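# Fit the front cover on the base, unit on conveyor

## Task

Press the front cover onto the base until it clicks into place, and finish with the assembled unit sitting on the conveyor belt.

## Robot and tools

Robot: two arms, left_arm with a five-finger left hand and right_arm with a five-finger right hand. The scene frame has its origin at table height, halfway between the arms' nominal bases, with +z up, +x out over the table and left_arm on the +y side. Arm names do not match image sides. Calibrated bases in the scene frame: left_arm (-0.003, +0.372, +0.045) m, quat_wxyz (+1.000, 0, 0, +0.007); right_arm (-0.053, -0.336, +0.047) m, quat_wxyz (+1.000, 0, 0, -0.009). A two-camera stand is fixed behind the arms. Loose objects may now and then get a short shove from outside.

Row layout (used by execute_actions and move): always 28 numbers, each in [-1, 1], even if only one arm moves. First 14 are for left_arm: dx, dy, dz, rx, ry, rz, then little, ring, middle, index, thumb_bend, thumb_turn, force_limit, speed. The next 14 are the same for right_arm. The six pose numbers are an offset, not a pose. They count from that arm's Hand target at the start of the action or move, along the Hand target's own axes. 1.0 is 0.6 m or 180 degrees, and rx, ry, rz form a single rotation vector. Every row in an action is measured from the same start, so rows do not add up, but sending the same offset in a later action moves the arm further. All six zeros re-request the current Hand target.

Hand numbers: fingers -1 straight, +1 curled. thumb_bend -1 straight, +1 fully bent. thumb_turn -1 beside the palm, +1 facing the fingers. force_limit runs linearly from about 0 N at -1 to 10 N at +1 (15 N for the two thumb motors). speed runs from nearly 0 at -1 to full at +0.48 and above; a full travel takes 0.49 s. For a soft grip close at speed -0.94 or lower. No value means no change: to keep a hand as it is, resend the eight hand numbers last executed for it; if none was ever sent, use its hand_measured plus hand_force_limit and hand_speed. A motor starts only when its target changes by 0.002 or more. To squeeze harder, raise force_limit and send a target more closed than hand_measured; to loosen, send one more open.

Hand point: 0.05 m in front of the palm and 0.15 m from the wrist face along the fingers. Its +z runs along straight fingers, +y out of the palm, +x across the palm away from the thumb on the right hand (toward the thumb on the left hand). Straight fingers stick out 0.06 to 0.07 m past the point. With the thumb turned in, the hand grips things about 0.035 to 0.065 m thick, or a handle down to about 0.025 m. A wrist bracket on the little-finger side reaches 0.10 m across the palm and can collide.

Tools:
- execute_actions(actions, cameras): actions is a list of actions; each action is up to 15 rows, one per 1/30 s step, and a short one repeats its last row to fill 15. cameras: list of names, ["all"], or []. Images come back only for an empty actions list or when requested.
- move(target, speed, blend, blocking, cameras): target is one row or up to 15 rows, all offsets from the same Hand targets. speed is in m/s, 0.002 to 4.3, default 0.25, with turning capped at twice that in rad/s; give one value or one per target. blend is a corner radius in m (0 means stop at each). The whole move lasts at most 10 s and does not avoid obstacles or the other arm. blocking=false returns after about 0.5 s while the motion continues.
- wait(seconds): 0 to 10 s, arms hold their last command.
- stop(): brakes a running move.
- zoom_image(camera, region): region [x0, y0, x1, y1] in pixels of that camera's latest image, at most 504 by 504.
- show_instructions(): shows the reference pages.
- finished_scene(scene): scene is 1; this ends the scene for good.

Cameras: cam_head_left, cam_head_right, cam_high, cam_low (896x504 each), cam_left_wrist, cam_right_wrist (616x616 fisheye).

Results: end_effector_position (m) and end_effector_quat_wxyz are in each arm's own base frame. Hand target is the last commanded pose after clipping; the next offsets count from it. hand_measured, hand_stopped_by (moving, target, force, stalled, fault) and hand_load_n (N at the fingertip, positive when pushed open) list six values in the motor order above. A dropped grip shows as hand_load_n falling near 0. Joint velocities may read "within noise". Joint torques include the arm's own weight. The move: line gives how it ended (done, off_target, moving, held, fault) and limits: paced means the pose was clipped, held means steps were withheld. MOTOR HOT appears at 85 °C; at 100 °C the arm faults and drops for 30 to 60 s or more.

Behaviour: each step limits the commanded orientation to 40 degrees from the measured one. Arms often stop 1 to 3 cm (sometimes 5 cm) short, usually low, without any contact; send the remaining gap as a further offset. A small turn can shift the hand point a lot. An arm that is blocked keeps pushing; to release it, command a target back past the hand point.

Avoid: knocking anything out of the work area, dropping parts or releasing them while moving, hard hits on fixed or heavy objects, long falls, excessive finger loads, any contact or squeeze between the two arms or hands, paths that pass near an arm's own base, long stretched or pushing holds that heat motors, and arm stops. The result must hold once the robot lets go.

Each tool is called after "Call:" in YAML: its name, and indented under it one key for each argument.

Reference images:

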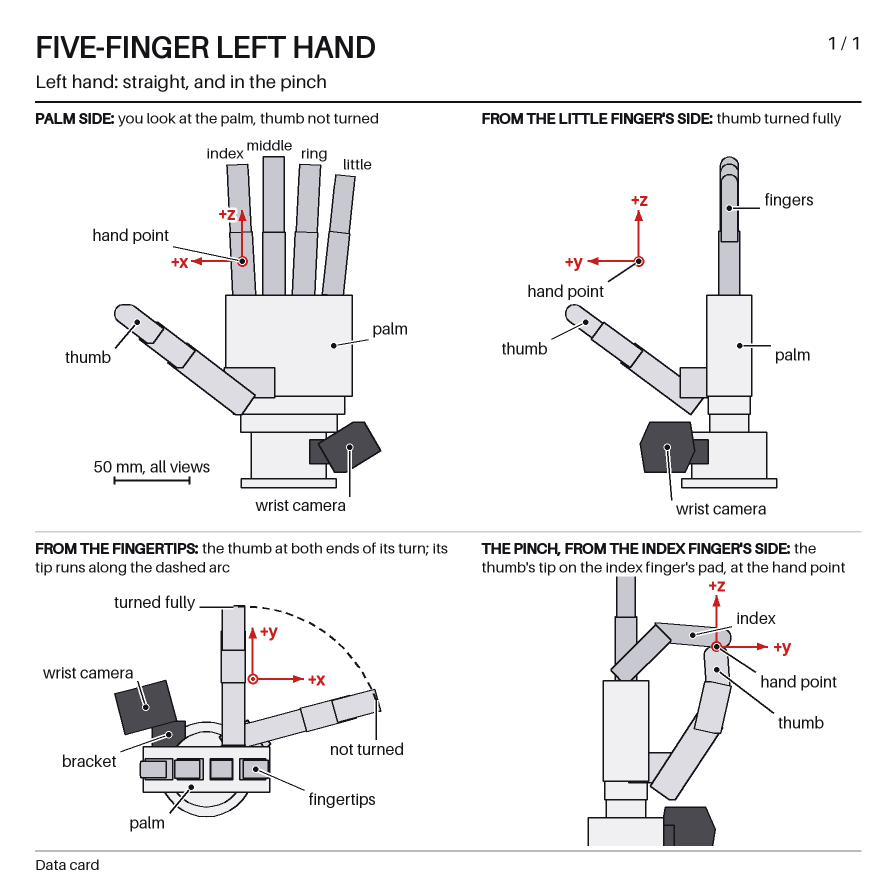

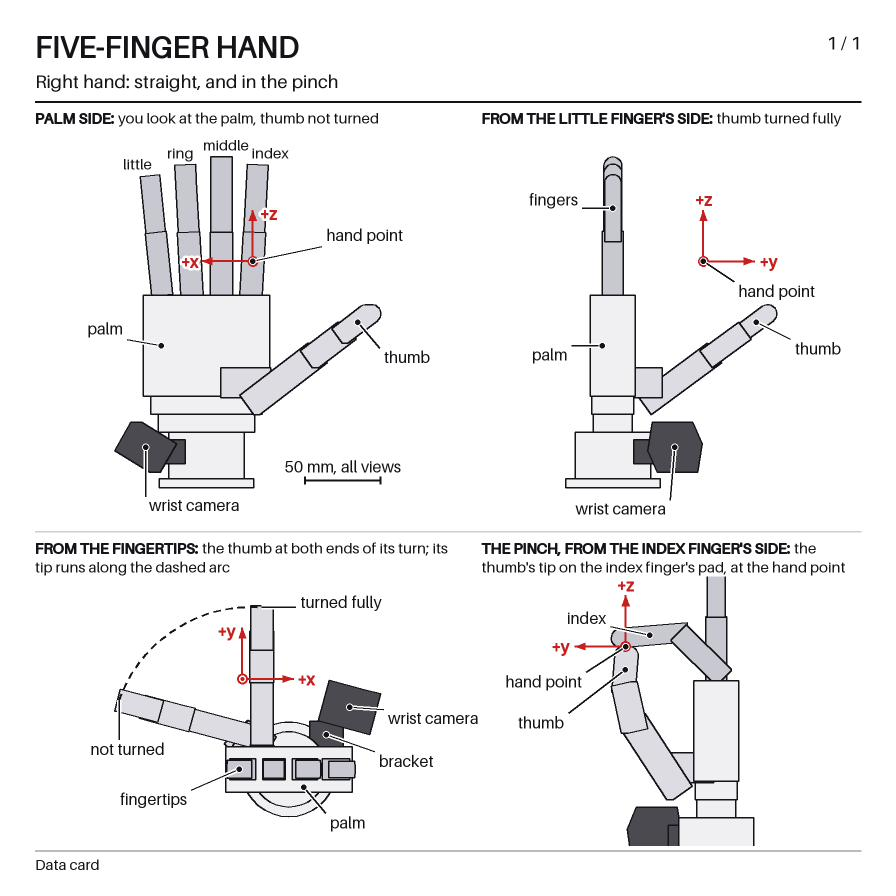

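## Session

Call:
execute_actions:
  actions: []

Scene clock: 0.00 s.
left_arm: end_effector_position=(+0.2376, -0.1994, +0.2409) hand_measured=(-1.000, -1.000, -1.000, -1.000, -1.000, -1.000) hand_load_n=(+0.0, +0.0, +0.0, +0.0, +0.0, +0.0) hand_stopped_by=(target, target, target, target, target, target) hand_force_limit=0.00 hand_speed=-0.80 end_effector_quat_wxyz=(+0.480, +0.417, +0.757, -0.148) | right_arm: end_effector_position=(+0.2436, -0.1933, +0.1072) hand_measured=(-1.000, -1.000, -1.000, -1.000, -1.000, -1.000) hand_load_n=(+0.0, +0.0, +0.0, +0.0, +0.0, +0.0) hand_stopped_by=(target, target, target, target, target, target) hand_force_limit=0.00 hand_speed=-0.80 end_effector_quat_wxyz=(-0.189, -0.443, +0.857, -0.184)
Joint positions: left_arm=[-1.017 0.439 0.536 -0.624 -0.186 1.669] | right_arm=[-0.46 1.293 0.914 -1.11 0.528 0.133]
Joint velocities: within noise
Joint torques (N m): no reading
Motor temperatures (°C): left_arm=[28 27 28 29 29 31] | right_arm=[27 29 28 28 27 27]
Heat: left arm: hottest wrist roll 31 °C; right arm: hottest shoulder 29 °C.
Hand target: left_arm +0.2400, -0.2032, +0.2616; +0.495, +0.411, +0.749, -0.156 | right_arm +0.2512, -0.1970, +0.1131; -0.183, -0.441, +0.858, -0.191

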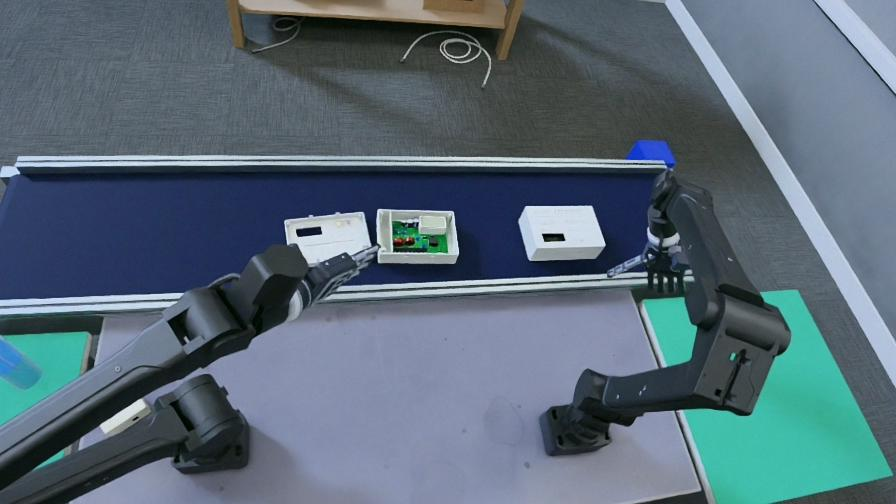

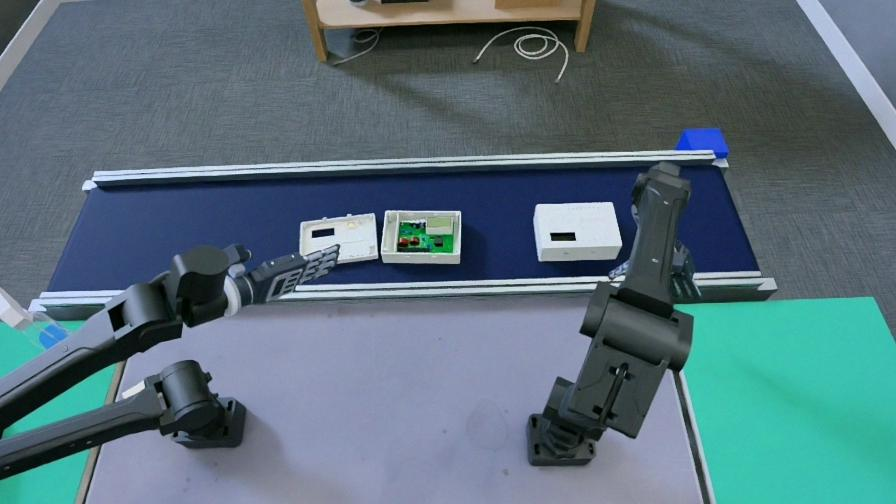

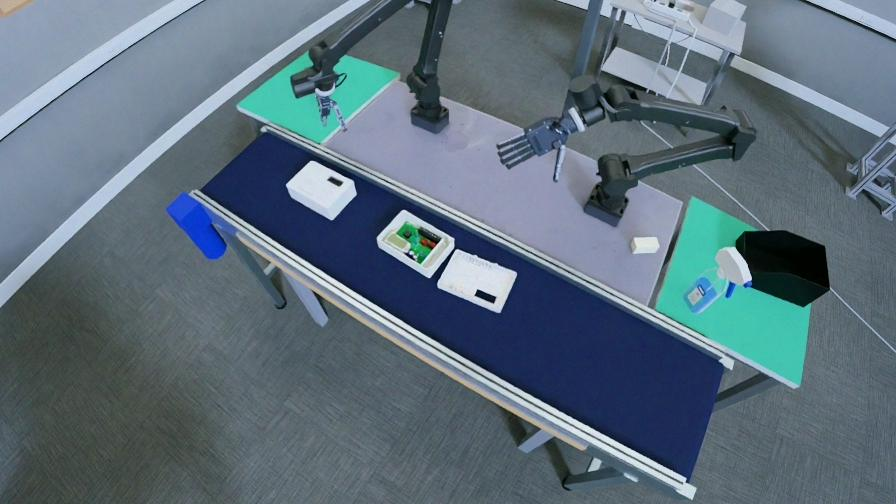

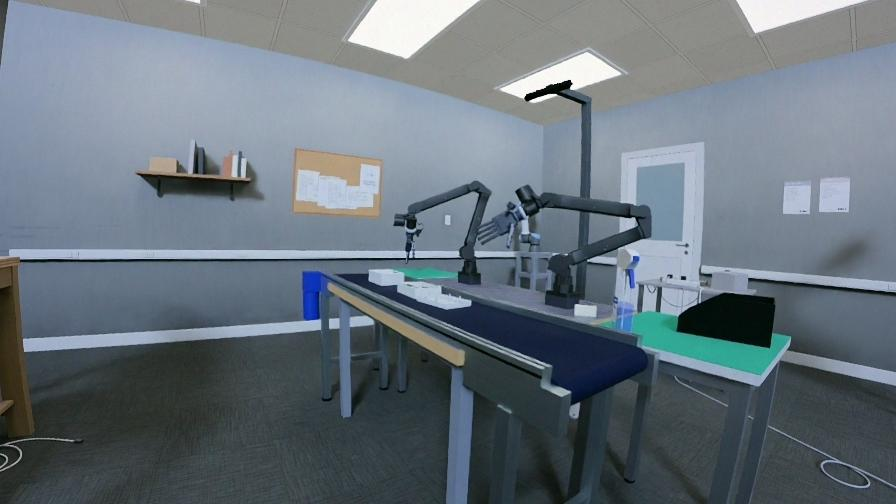

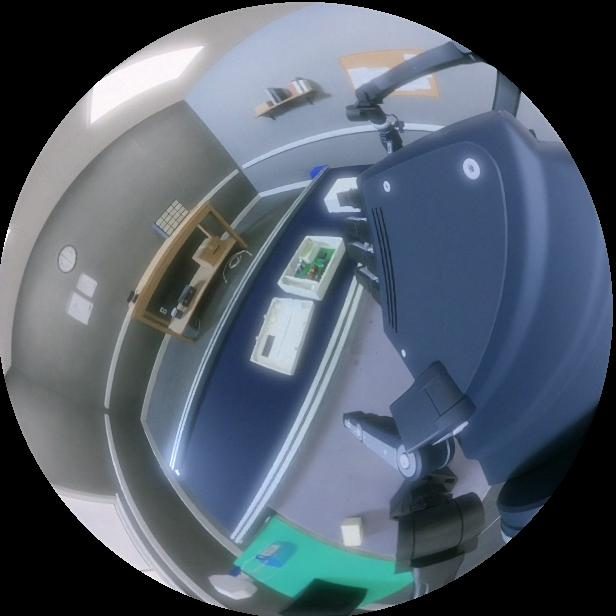

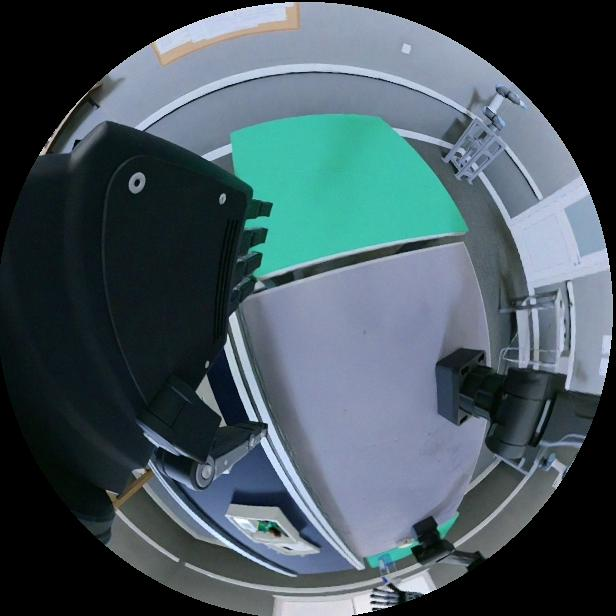

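Call:
zoom_image:
  camera: "cam_head_left"
  region: [260, 180, 480, 300]

Call:
zoom_image:
  camera: "cam_head_right"
  region: [280, 180, 500, 300]

Call:
zoom_image:
  camera: "cam_high"
  region: [260, 140, 540, 330]

Call:
zoom_image:
  camera: "cam_low"
  region: [350, 250, 500, 330]

Call:
zoom_image:
  camera: "cam_left_wrist"
  region: [220, 200, 380, 400]

Scaled by 2.291 from the camera's 896x504 image, which has a finer 1280x720 frame.

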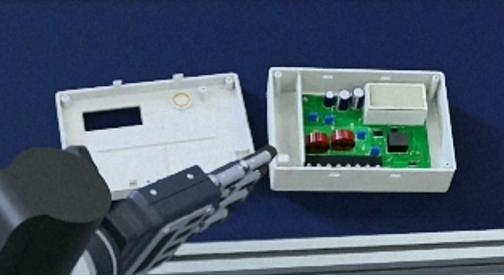

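Scaled by 2.291 from the camera's 896x504 image, which has a finer 1280x720 frame.

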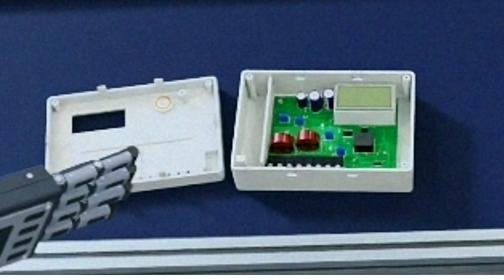

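Scaled by 1.800 from the camera's 896x504 image, which has a finer 1280x720 frame.

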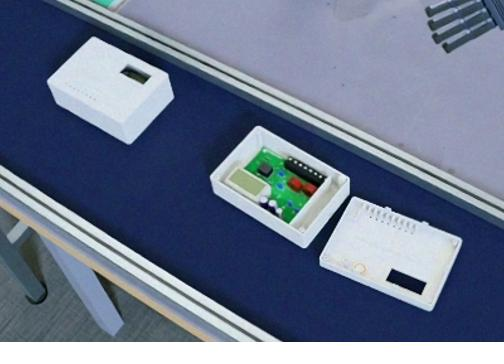

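Scaled by 3.360 from the camera's 896x504 image, which has a finer 1280x720 frame.

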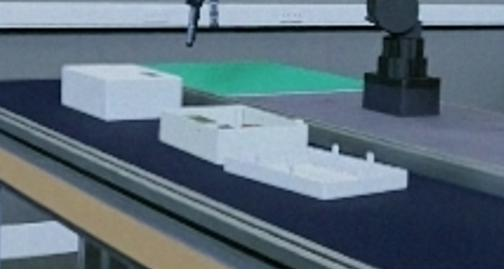

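Scaled by 2.520 from the camera's 616x616 image, which has a finer 880x880 frame.

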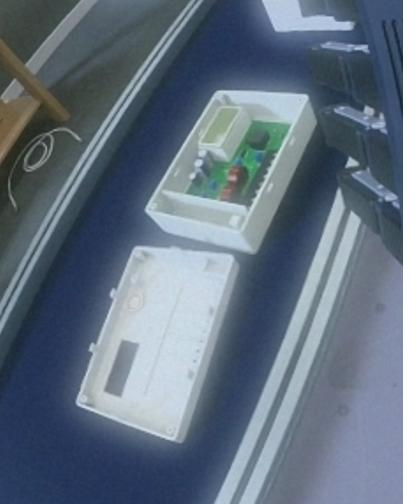

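Call:
move:
  target: [0.168,0.132,0.047,-0.188,-0.215,-0.634,-1,-1,-1,-1,-1,-1,0,-0.8,0,0,0,0,0,0,-1,-1,-1,-1,-1,-1,0,-0.8]
  cameras: ["all"]

Scene clock: 423.37 s.
left_arm: end_effector_position=(+0.2993, -0.1278, +0.1736) hand_measured=(-1.000, -1.000, -1.000, -1.000, -1.000, -1.000) hand_load_n=(+0.0, +0.0, +0.0, +0.0, +0.0, -0.5) hand_stopped_by=(target, target, target, target, target, target) hand_force_limit=0.00 hand_speed=-0.80 end_effector_quat_wxyz=(-0.406, +0.574, -0.582, +0.408) | right_arm: end_effector_position=(+0.2436, -0.1933, +0.1072) hand_measured=(-1.000, -1.000, -1.000, -1.000, -1.000, -1.000) hand_load_n=(+0.0, +0.0, +0.0, +0.5, +0.0, +0.0) hand_stopped_by=(target, target, target, target, target, target) hand_force_limit=0.00 hand_speed=-0.80 end_effector_quat_wxyz=(-0.189, -0.443, +0.857, -0.184)
Joint positions: left_arm=[-0.607 0.49 0.376 -0.294 -0.559 -0.22] | right_arm=[-0.46 1.293 0.914 -1.11 0.528 0.133]
Joint torques (N m): left_arm=[1.2 0.62 8.24 1.78 -0.03 -0.12] | right_arm=[-1.67 -11.05 11.03 0.35 0.4 -0.12]
Motor temperatures (°C): left_arm=[27 27 45 28 28 30] | right_arm=[27 30 40 27 26 26]
Heat: left arm: hottest elbow 45 °C; right arm: hottest elbow 40 °C.
Hand target: left_arm +0.3009, -0.1262, +0.1745; -0.406, +0.579, -0.579, +0.406 | right_arm +0.2512, -0.1970, +0.1131; -0.183, -0.441, +0.858, -0.191
Off the commanded pose: left_arm 0.003 m, 1 deg | right_arm 0.010 m, 1 deg.
move: done

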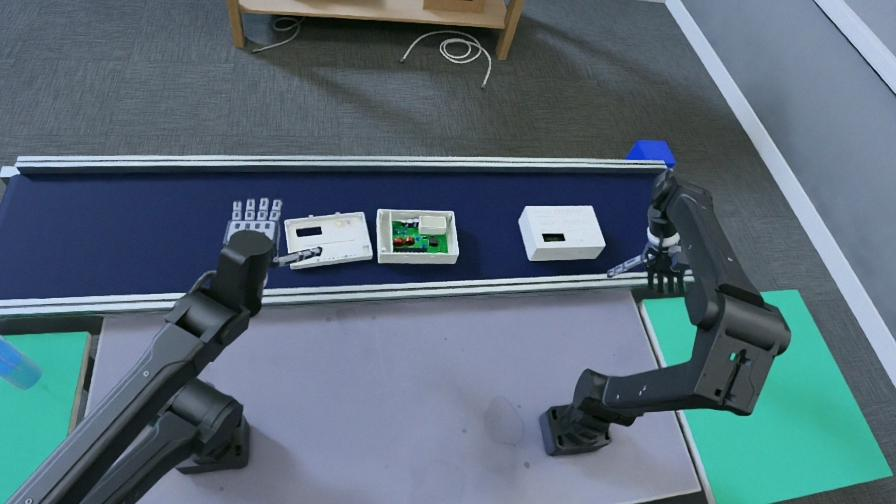

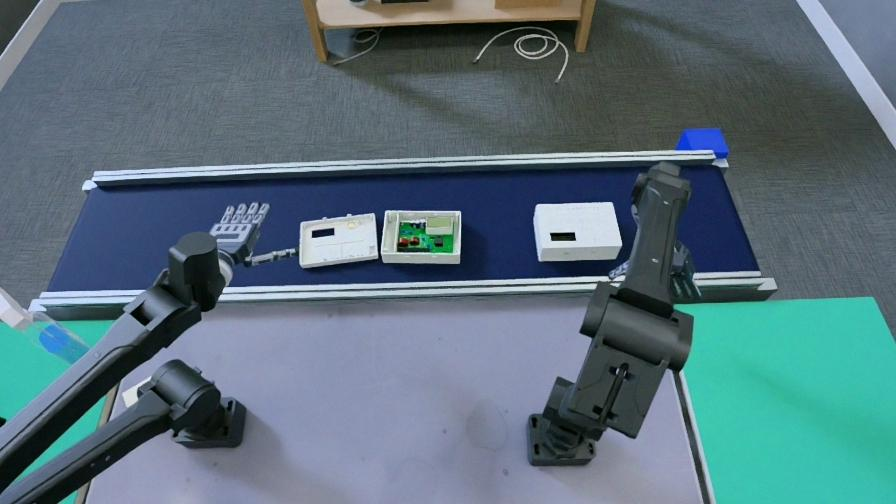

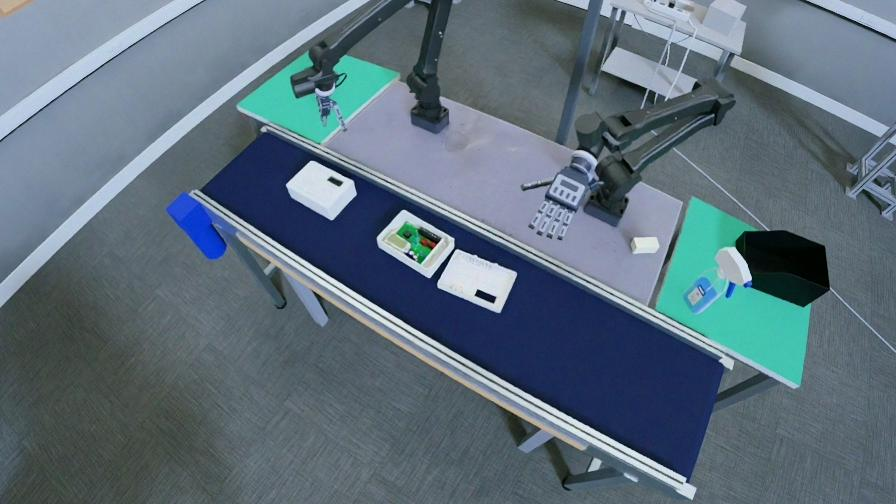

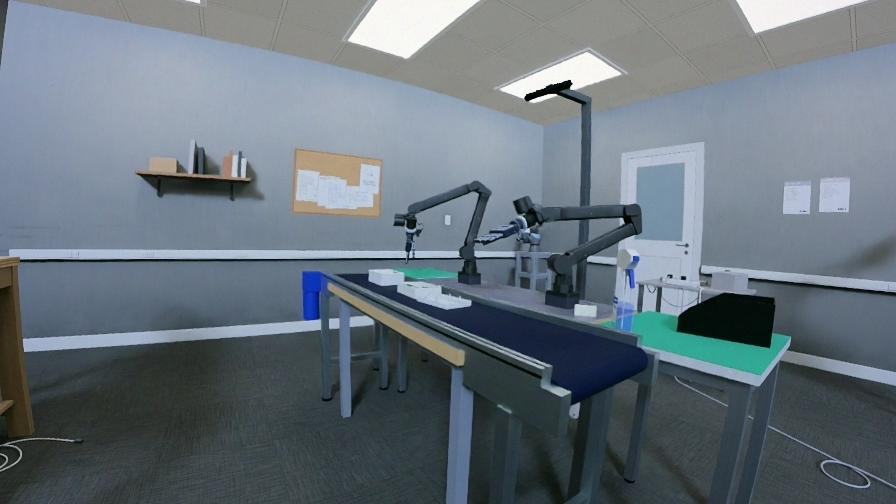

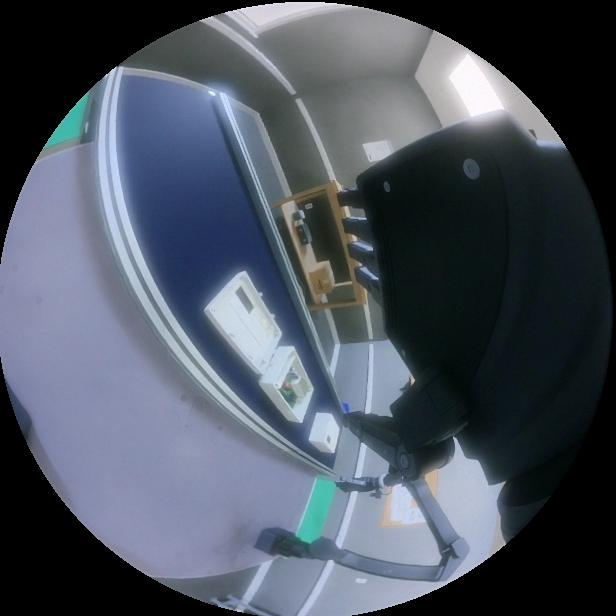

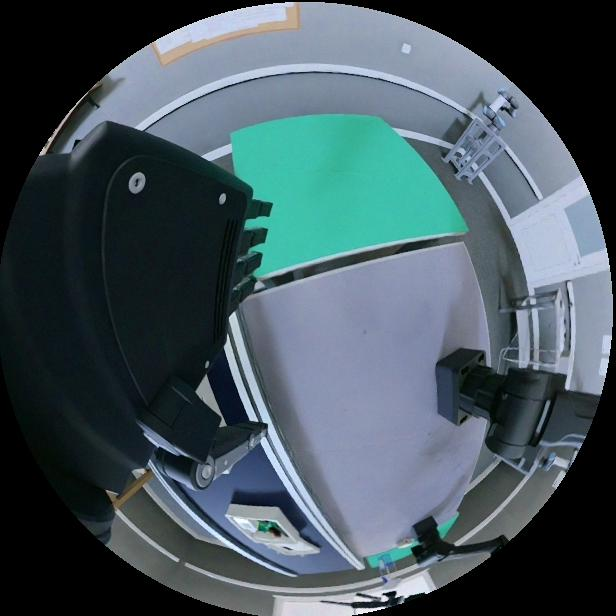

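Call:
move:
  target: [0.1267,0.1163,0.1652,0.0442,-0.0544,-0.0155,-0.3,-0.3,-0.3,-0.3,-0.1,1,-0.4,-0.2,0,0,0,0,0,0,-1,-1,-1,-1,-1,-1,0,-0.8]
  cameras: ["all"]

Scene clock: 564.47 s.
left_arm: end_effector_position=(+0.3580, -0.1869, +0.0545) hand_measured=(-0.300, -0.300, -0.300, -0.300, -0.100, +1.000) hand_load_n=(+0.0, +0.0, +0.0, +0.0, +0.0, +0.0) hand_stopped_by=(target, target, target, target, target, target) hand_force_limit=-0.40 hand_speed=-0.20 end_effector_quat_wxyz=(-0.484, +0.597, -0.515, +0.380) | right_arm: end_effector_position=(+0.2436, -0.1933, +0.1072) hand_measured=(-1.000, -1.000, -1.000, -1.000, -1.000, -1.000) hand_load_n=(+0.0, +0.0, +0.0, +0.0, +0.0, +0.0) hand_stopped_by=(target, target, target, target, target, target) hand_force_limit=0.00 hand_speed=-0.80 end_effector_quat_wxyz=(-0.189, -0.443, +0.857, -0.184)
Joint positions: left_arm=[-0.812 1.315 0.316 0.563 -0.96 -0.319] | right_arm=[-0.46 1.293 0.914 -1.11 0.528 0.133]
Joint torques (N m): left_arm=[-0.32 -6.59 7.05 2.58 -0.25 0.1] | right_arm=[-1.67 -11.11 11.04 0.39 0.41 -0.12]
Heat: left arm: hottest elbow 42 °C; right arm: hottest elbow 41 °C.
Hand target: left_arm +0.3703, -0.2023, +0.0751; -0.483, +0.596, -0.499, +0.404 | right_arm +0.2512, -0.1970, +0.1131; -0.183, -0.441, +0.858, -0.191
Off the commanded pose: left_arm 0.028 m, 3 deg | right_arm 0.010 m, 1 deg.
move: off_target (left_arm)

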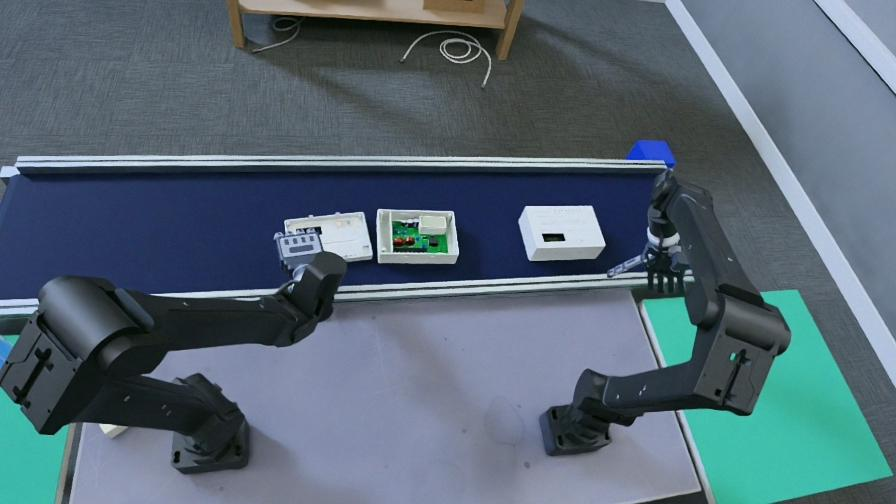

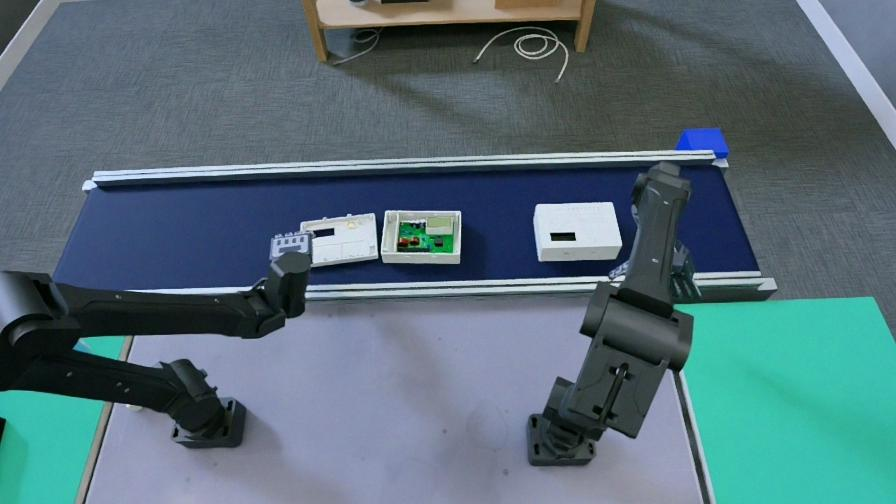

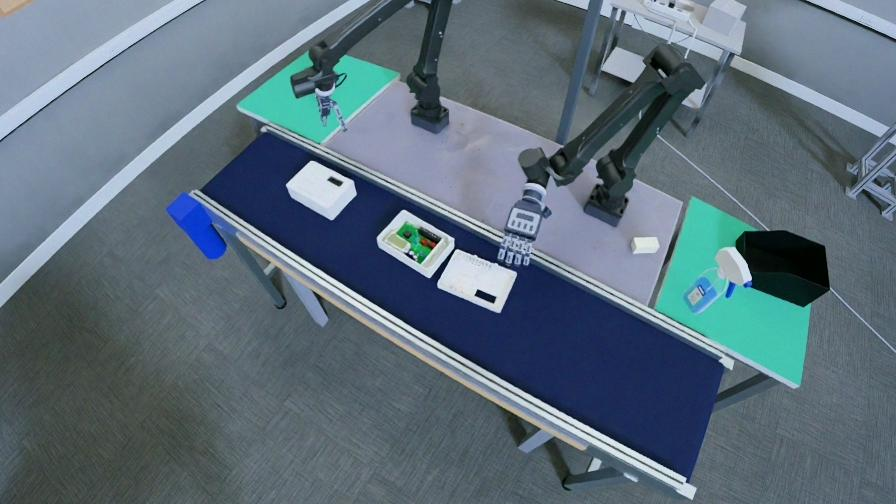

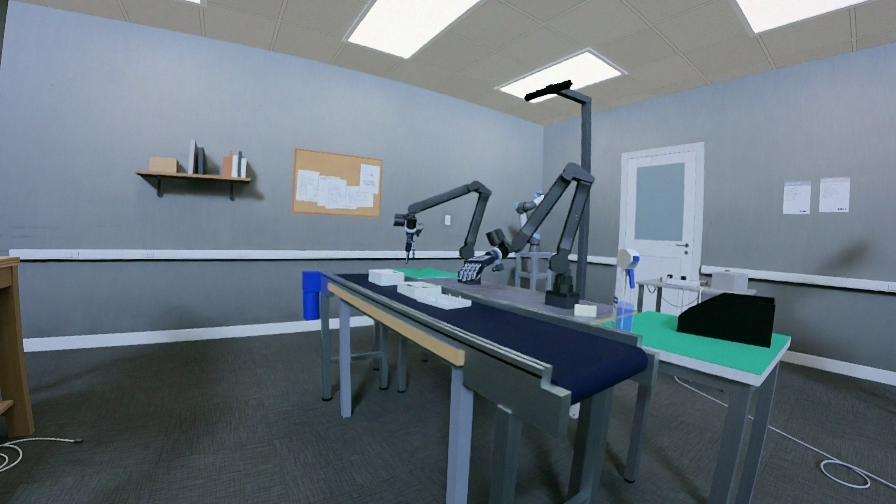

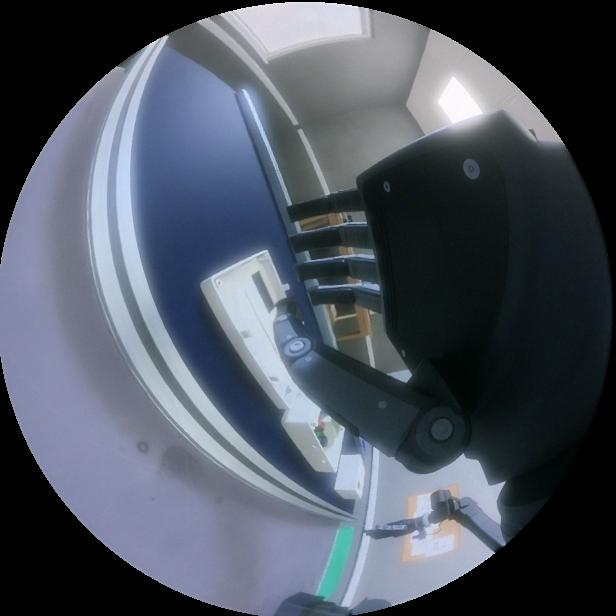

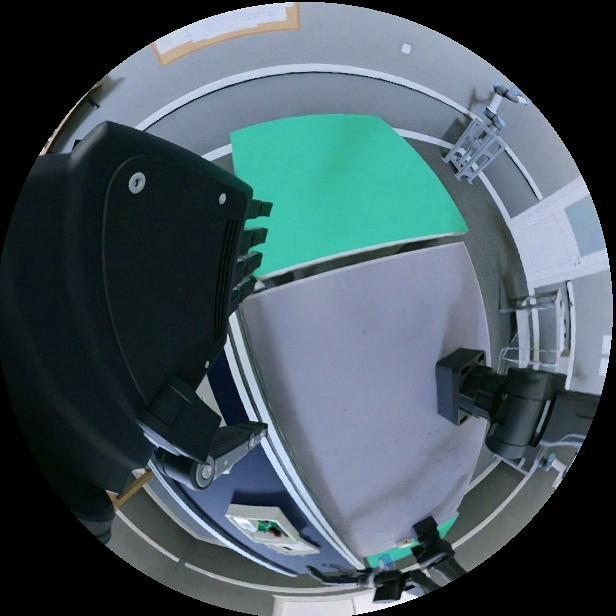

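Call:
zoom_image:
  camera: "cam_left_wrist"
  region: [160, 200, 400, 440]

Call:
zoom_image:
  camera: "cam_high"
  region: [400, 160, 600, 320]

Call:
zoom_image:
  camera: "cam_head_left"
  region: [240, 190, 400, 310]

Call:
zoom_image:
  camera: "cam_low"
  region: [390, 220, 560, 330]

Scaled by 2.100 from the camera's 616x616 image, which has a finer 880x880 frame.

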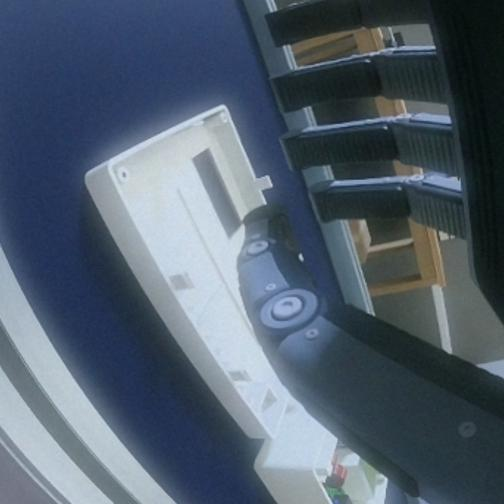

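Scaled by 2.520 from the camera's 896x504 image, which has a finer 1280x720 frame.

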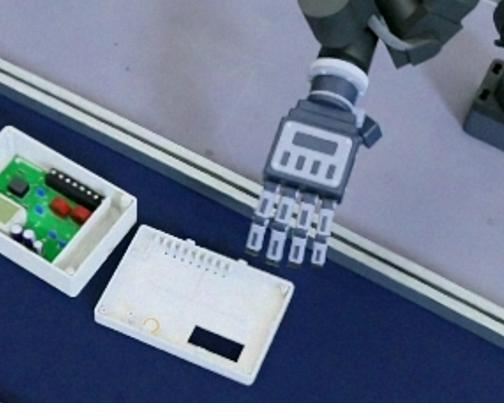

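Scaled by 3.150 from the camera's 896x504 image, which has a finer 1280x720 frame.

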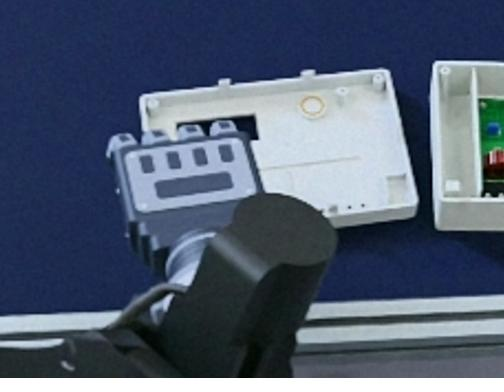

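Scaled by 2.965 from the camera's 896x504 image, which has a finer 1280x720 frame.

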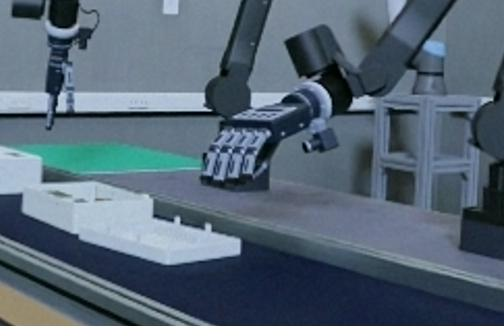

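Call:
zoom_image:
  camera: "cam_head_right"
  region: [250, 190, 410, 310]

Scaled by 3.150 from the camera's 896x504 image, which has a finer 1280x720 frame.

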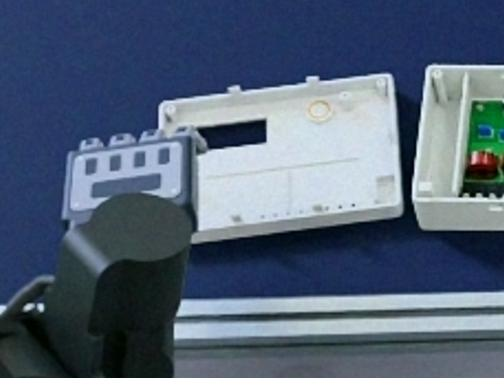

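Call:
move:
  target: [0.0052,0.0662,0.115,-0.1113,0.0283,0.0113,-0.1,-0.1,-0.1,-0.1,-0.2,1,-0.4,-0.2,0,0,0,0,0,0,-1,-1,-1,-1,-1,-1,0,-0.8]
  cameras: ["cam_head_left","cam_head_right","cam_high","cam_low","cam_left_wrist"]
  speed: 0.15

Call:
zoom_image:
  camera: "cam_low"
  region: [390, 220, 560, 330]

Call:
zoom_image:
  camera: "cam_high"
  region: [400, 160, 600, 320]

Call:
zoom_image:
  camera: "cam_left_wrist"
  region: [160, 200, 400, 440]

Call:
zoom_image:
  camera: "cam_head_left"
  region: [240, 190, 400, 310]

Scene clock: 683.47 s.
left_arm: end_effector_position=(+0.4095, -0.1865, +0.0066) hand_measured=(-0.100, -0.100, -0.100, -0.100, -0.200, +1.000) hand_load_n=(+0.0, +0.0, +0.0, +0.0, +0.0, +0.0) hand_stopped_by=(target, target, target, target, target, target) hand_force_limit=-0.40 hand_speed=-0.20 end_effector_quat_wxyz=(-0.354, +0.641, -0.604, +0.314) | right_arm: end_effector_position=(+0.2436, -0.1933, +0.1072) hand_measured=(-1.000, -1.000, -1.000, -1.000, -1.000, -1.000) hand_load_n=(+0.0, +0.0, +0.0, +0.0, +0.0, +0.0) hand_stopped_by=(target, target, target, target, target, target) hand_force_limit=0.00 hand_speed=-0.80 end_effector_quat_wxyz=(-0.189, -0.443, +0.857, -0.184)
Joint positions: left_arm=[-0.543 1.432 0.515 0.229 -0.514 -0.355] | right_arm=[-0.46 1.293 0.914 -1.11 0.528 0.133]
Joint torques (N m): left_arm=[1.08 -8 8.16 1.42 -0.06 -0.05] | right_arm=[-1.55 -11.05 11.06 0.4 0.39 -0.11]
Motor temperatures (°C): left_arm=[27 27 39 28 28 30] | right_arm=[27 30 42 27 26 26]
Heat: left arm: hottest elbow 39 °C; right arm: hottest elbow 42 °C.
Hand target: left_arm +0.4291, -0.1949, +0.0218; -0.356, +0.643, -0.593, +0.328 | right_arm +0.2512, -0.1970, +0.1131; -0.183, -0.441, +0.858, -0.191
Off the commanded pose: left_arm 0.026 m, 2 deg | right_arm 0.010 m, 1 deg.
move: off_target (left_arm)
Images, in order (width x height): cam_head_left 896x504, cam_head_right 896x504, cam_high 896x504, cam_low 896x504, cam_left_wrist 616x616.

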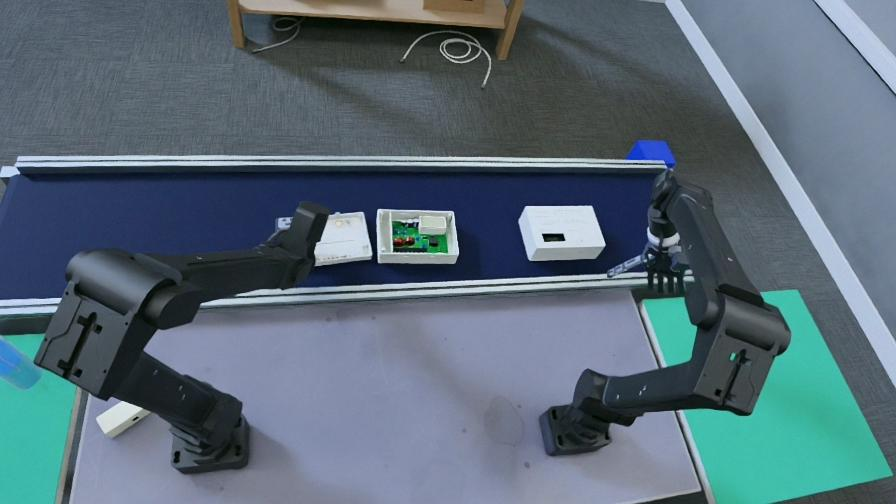

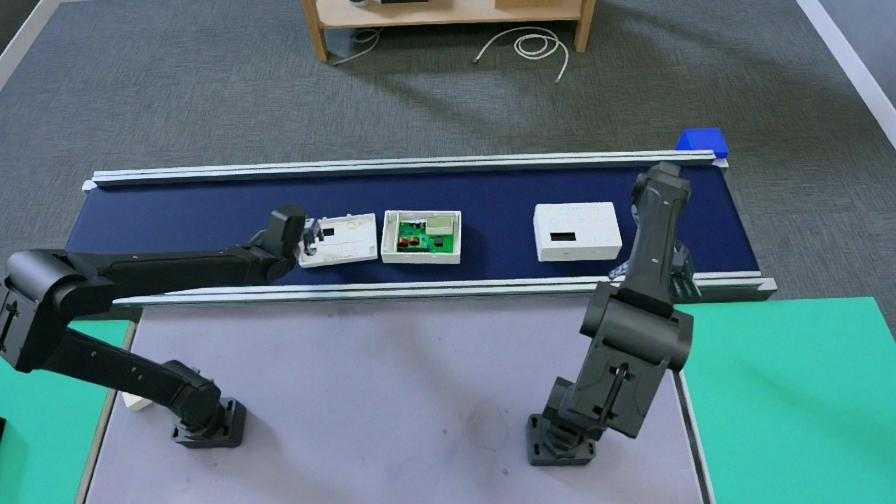

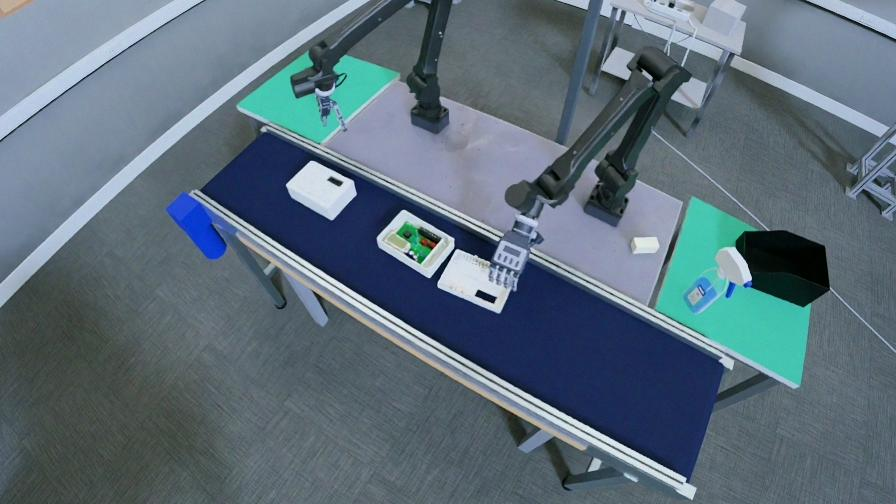

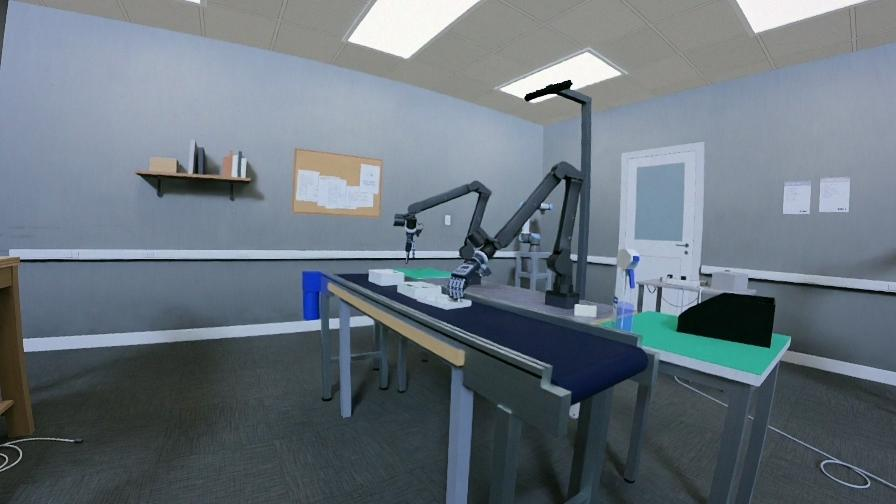

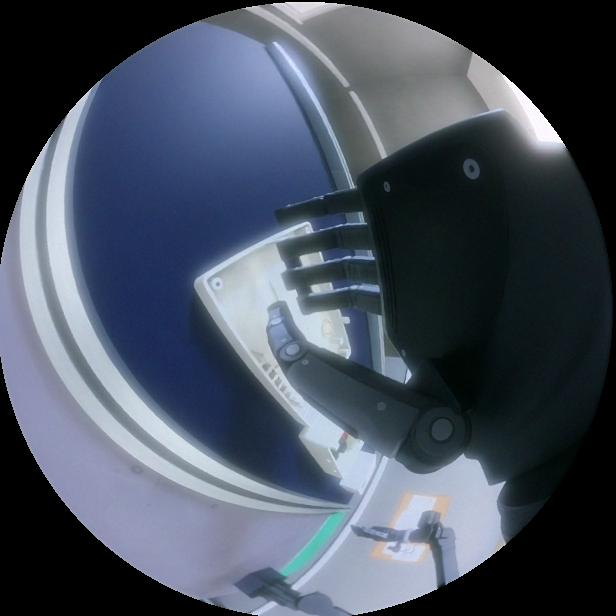

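Scaled by 2.965 from the camera's 896x504 image, which has a finer 1280x720 frame.

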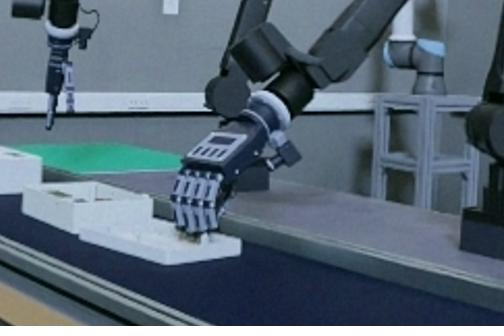

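Scaled by 2.520 from the camera's 896x504 image, which has a finer 1280x720 frame.

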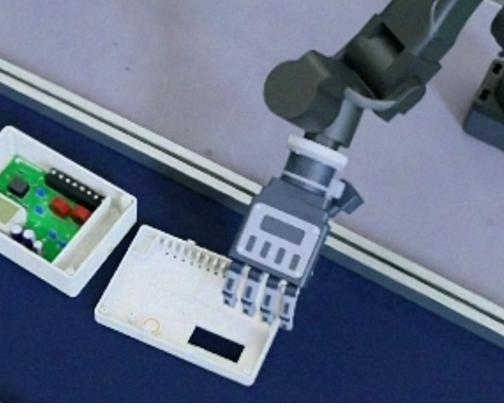

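Scaled by 2.100 from the camera's 616x616 image, which has a finer 880x880 frame.

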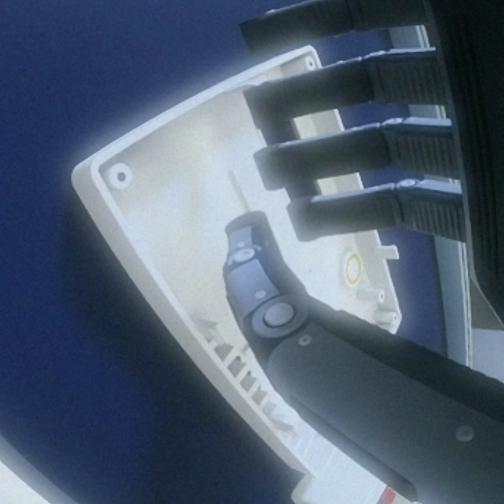

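Scaled by 3.150 from the camera's 896x504 image, which has a finer 1280x720 frame.

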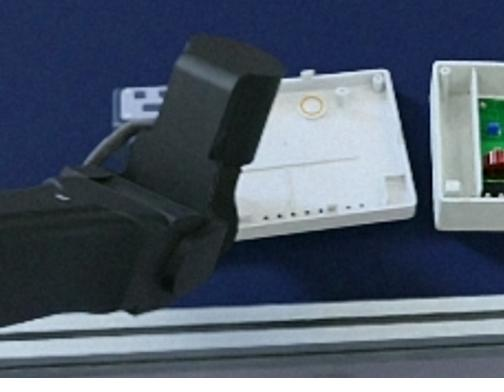

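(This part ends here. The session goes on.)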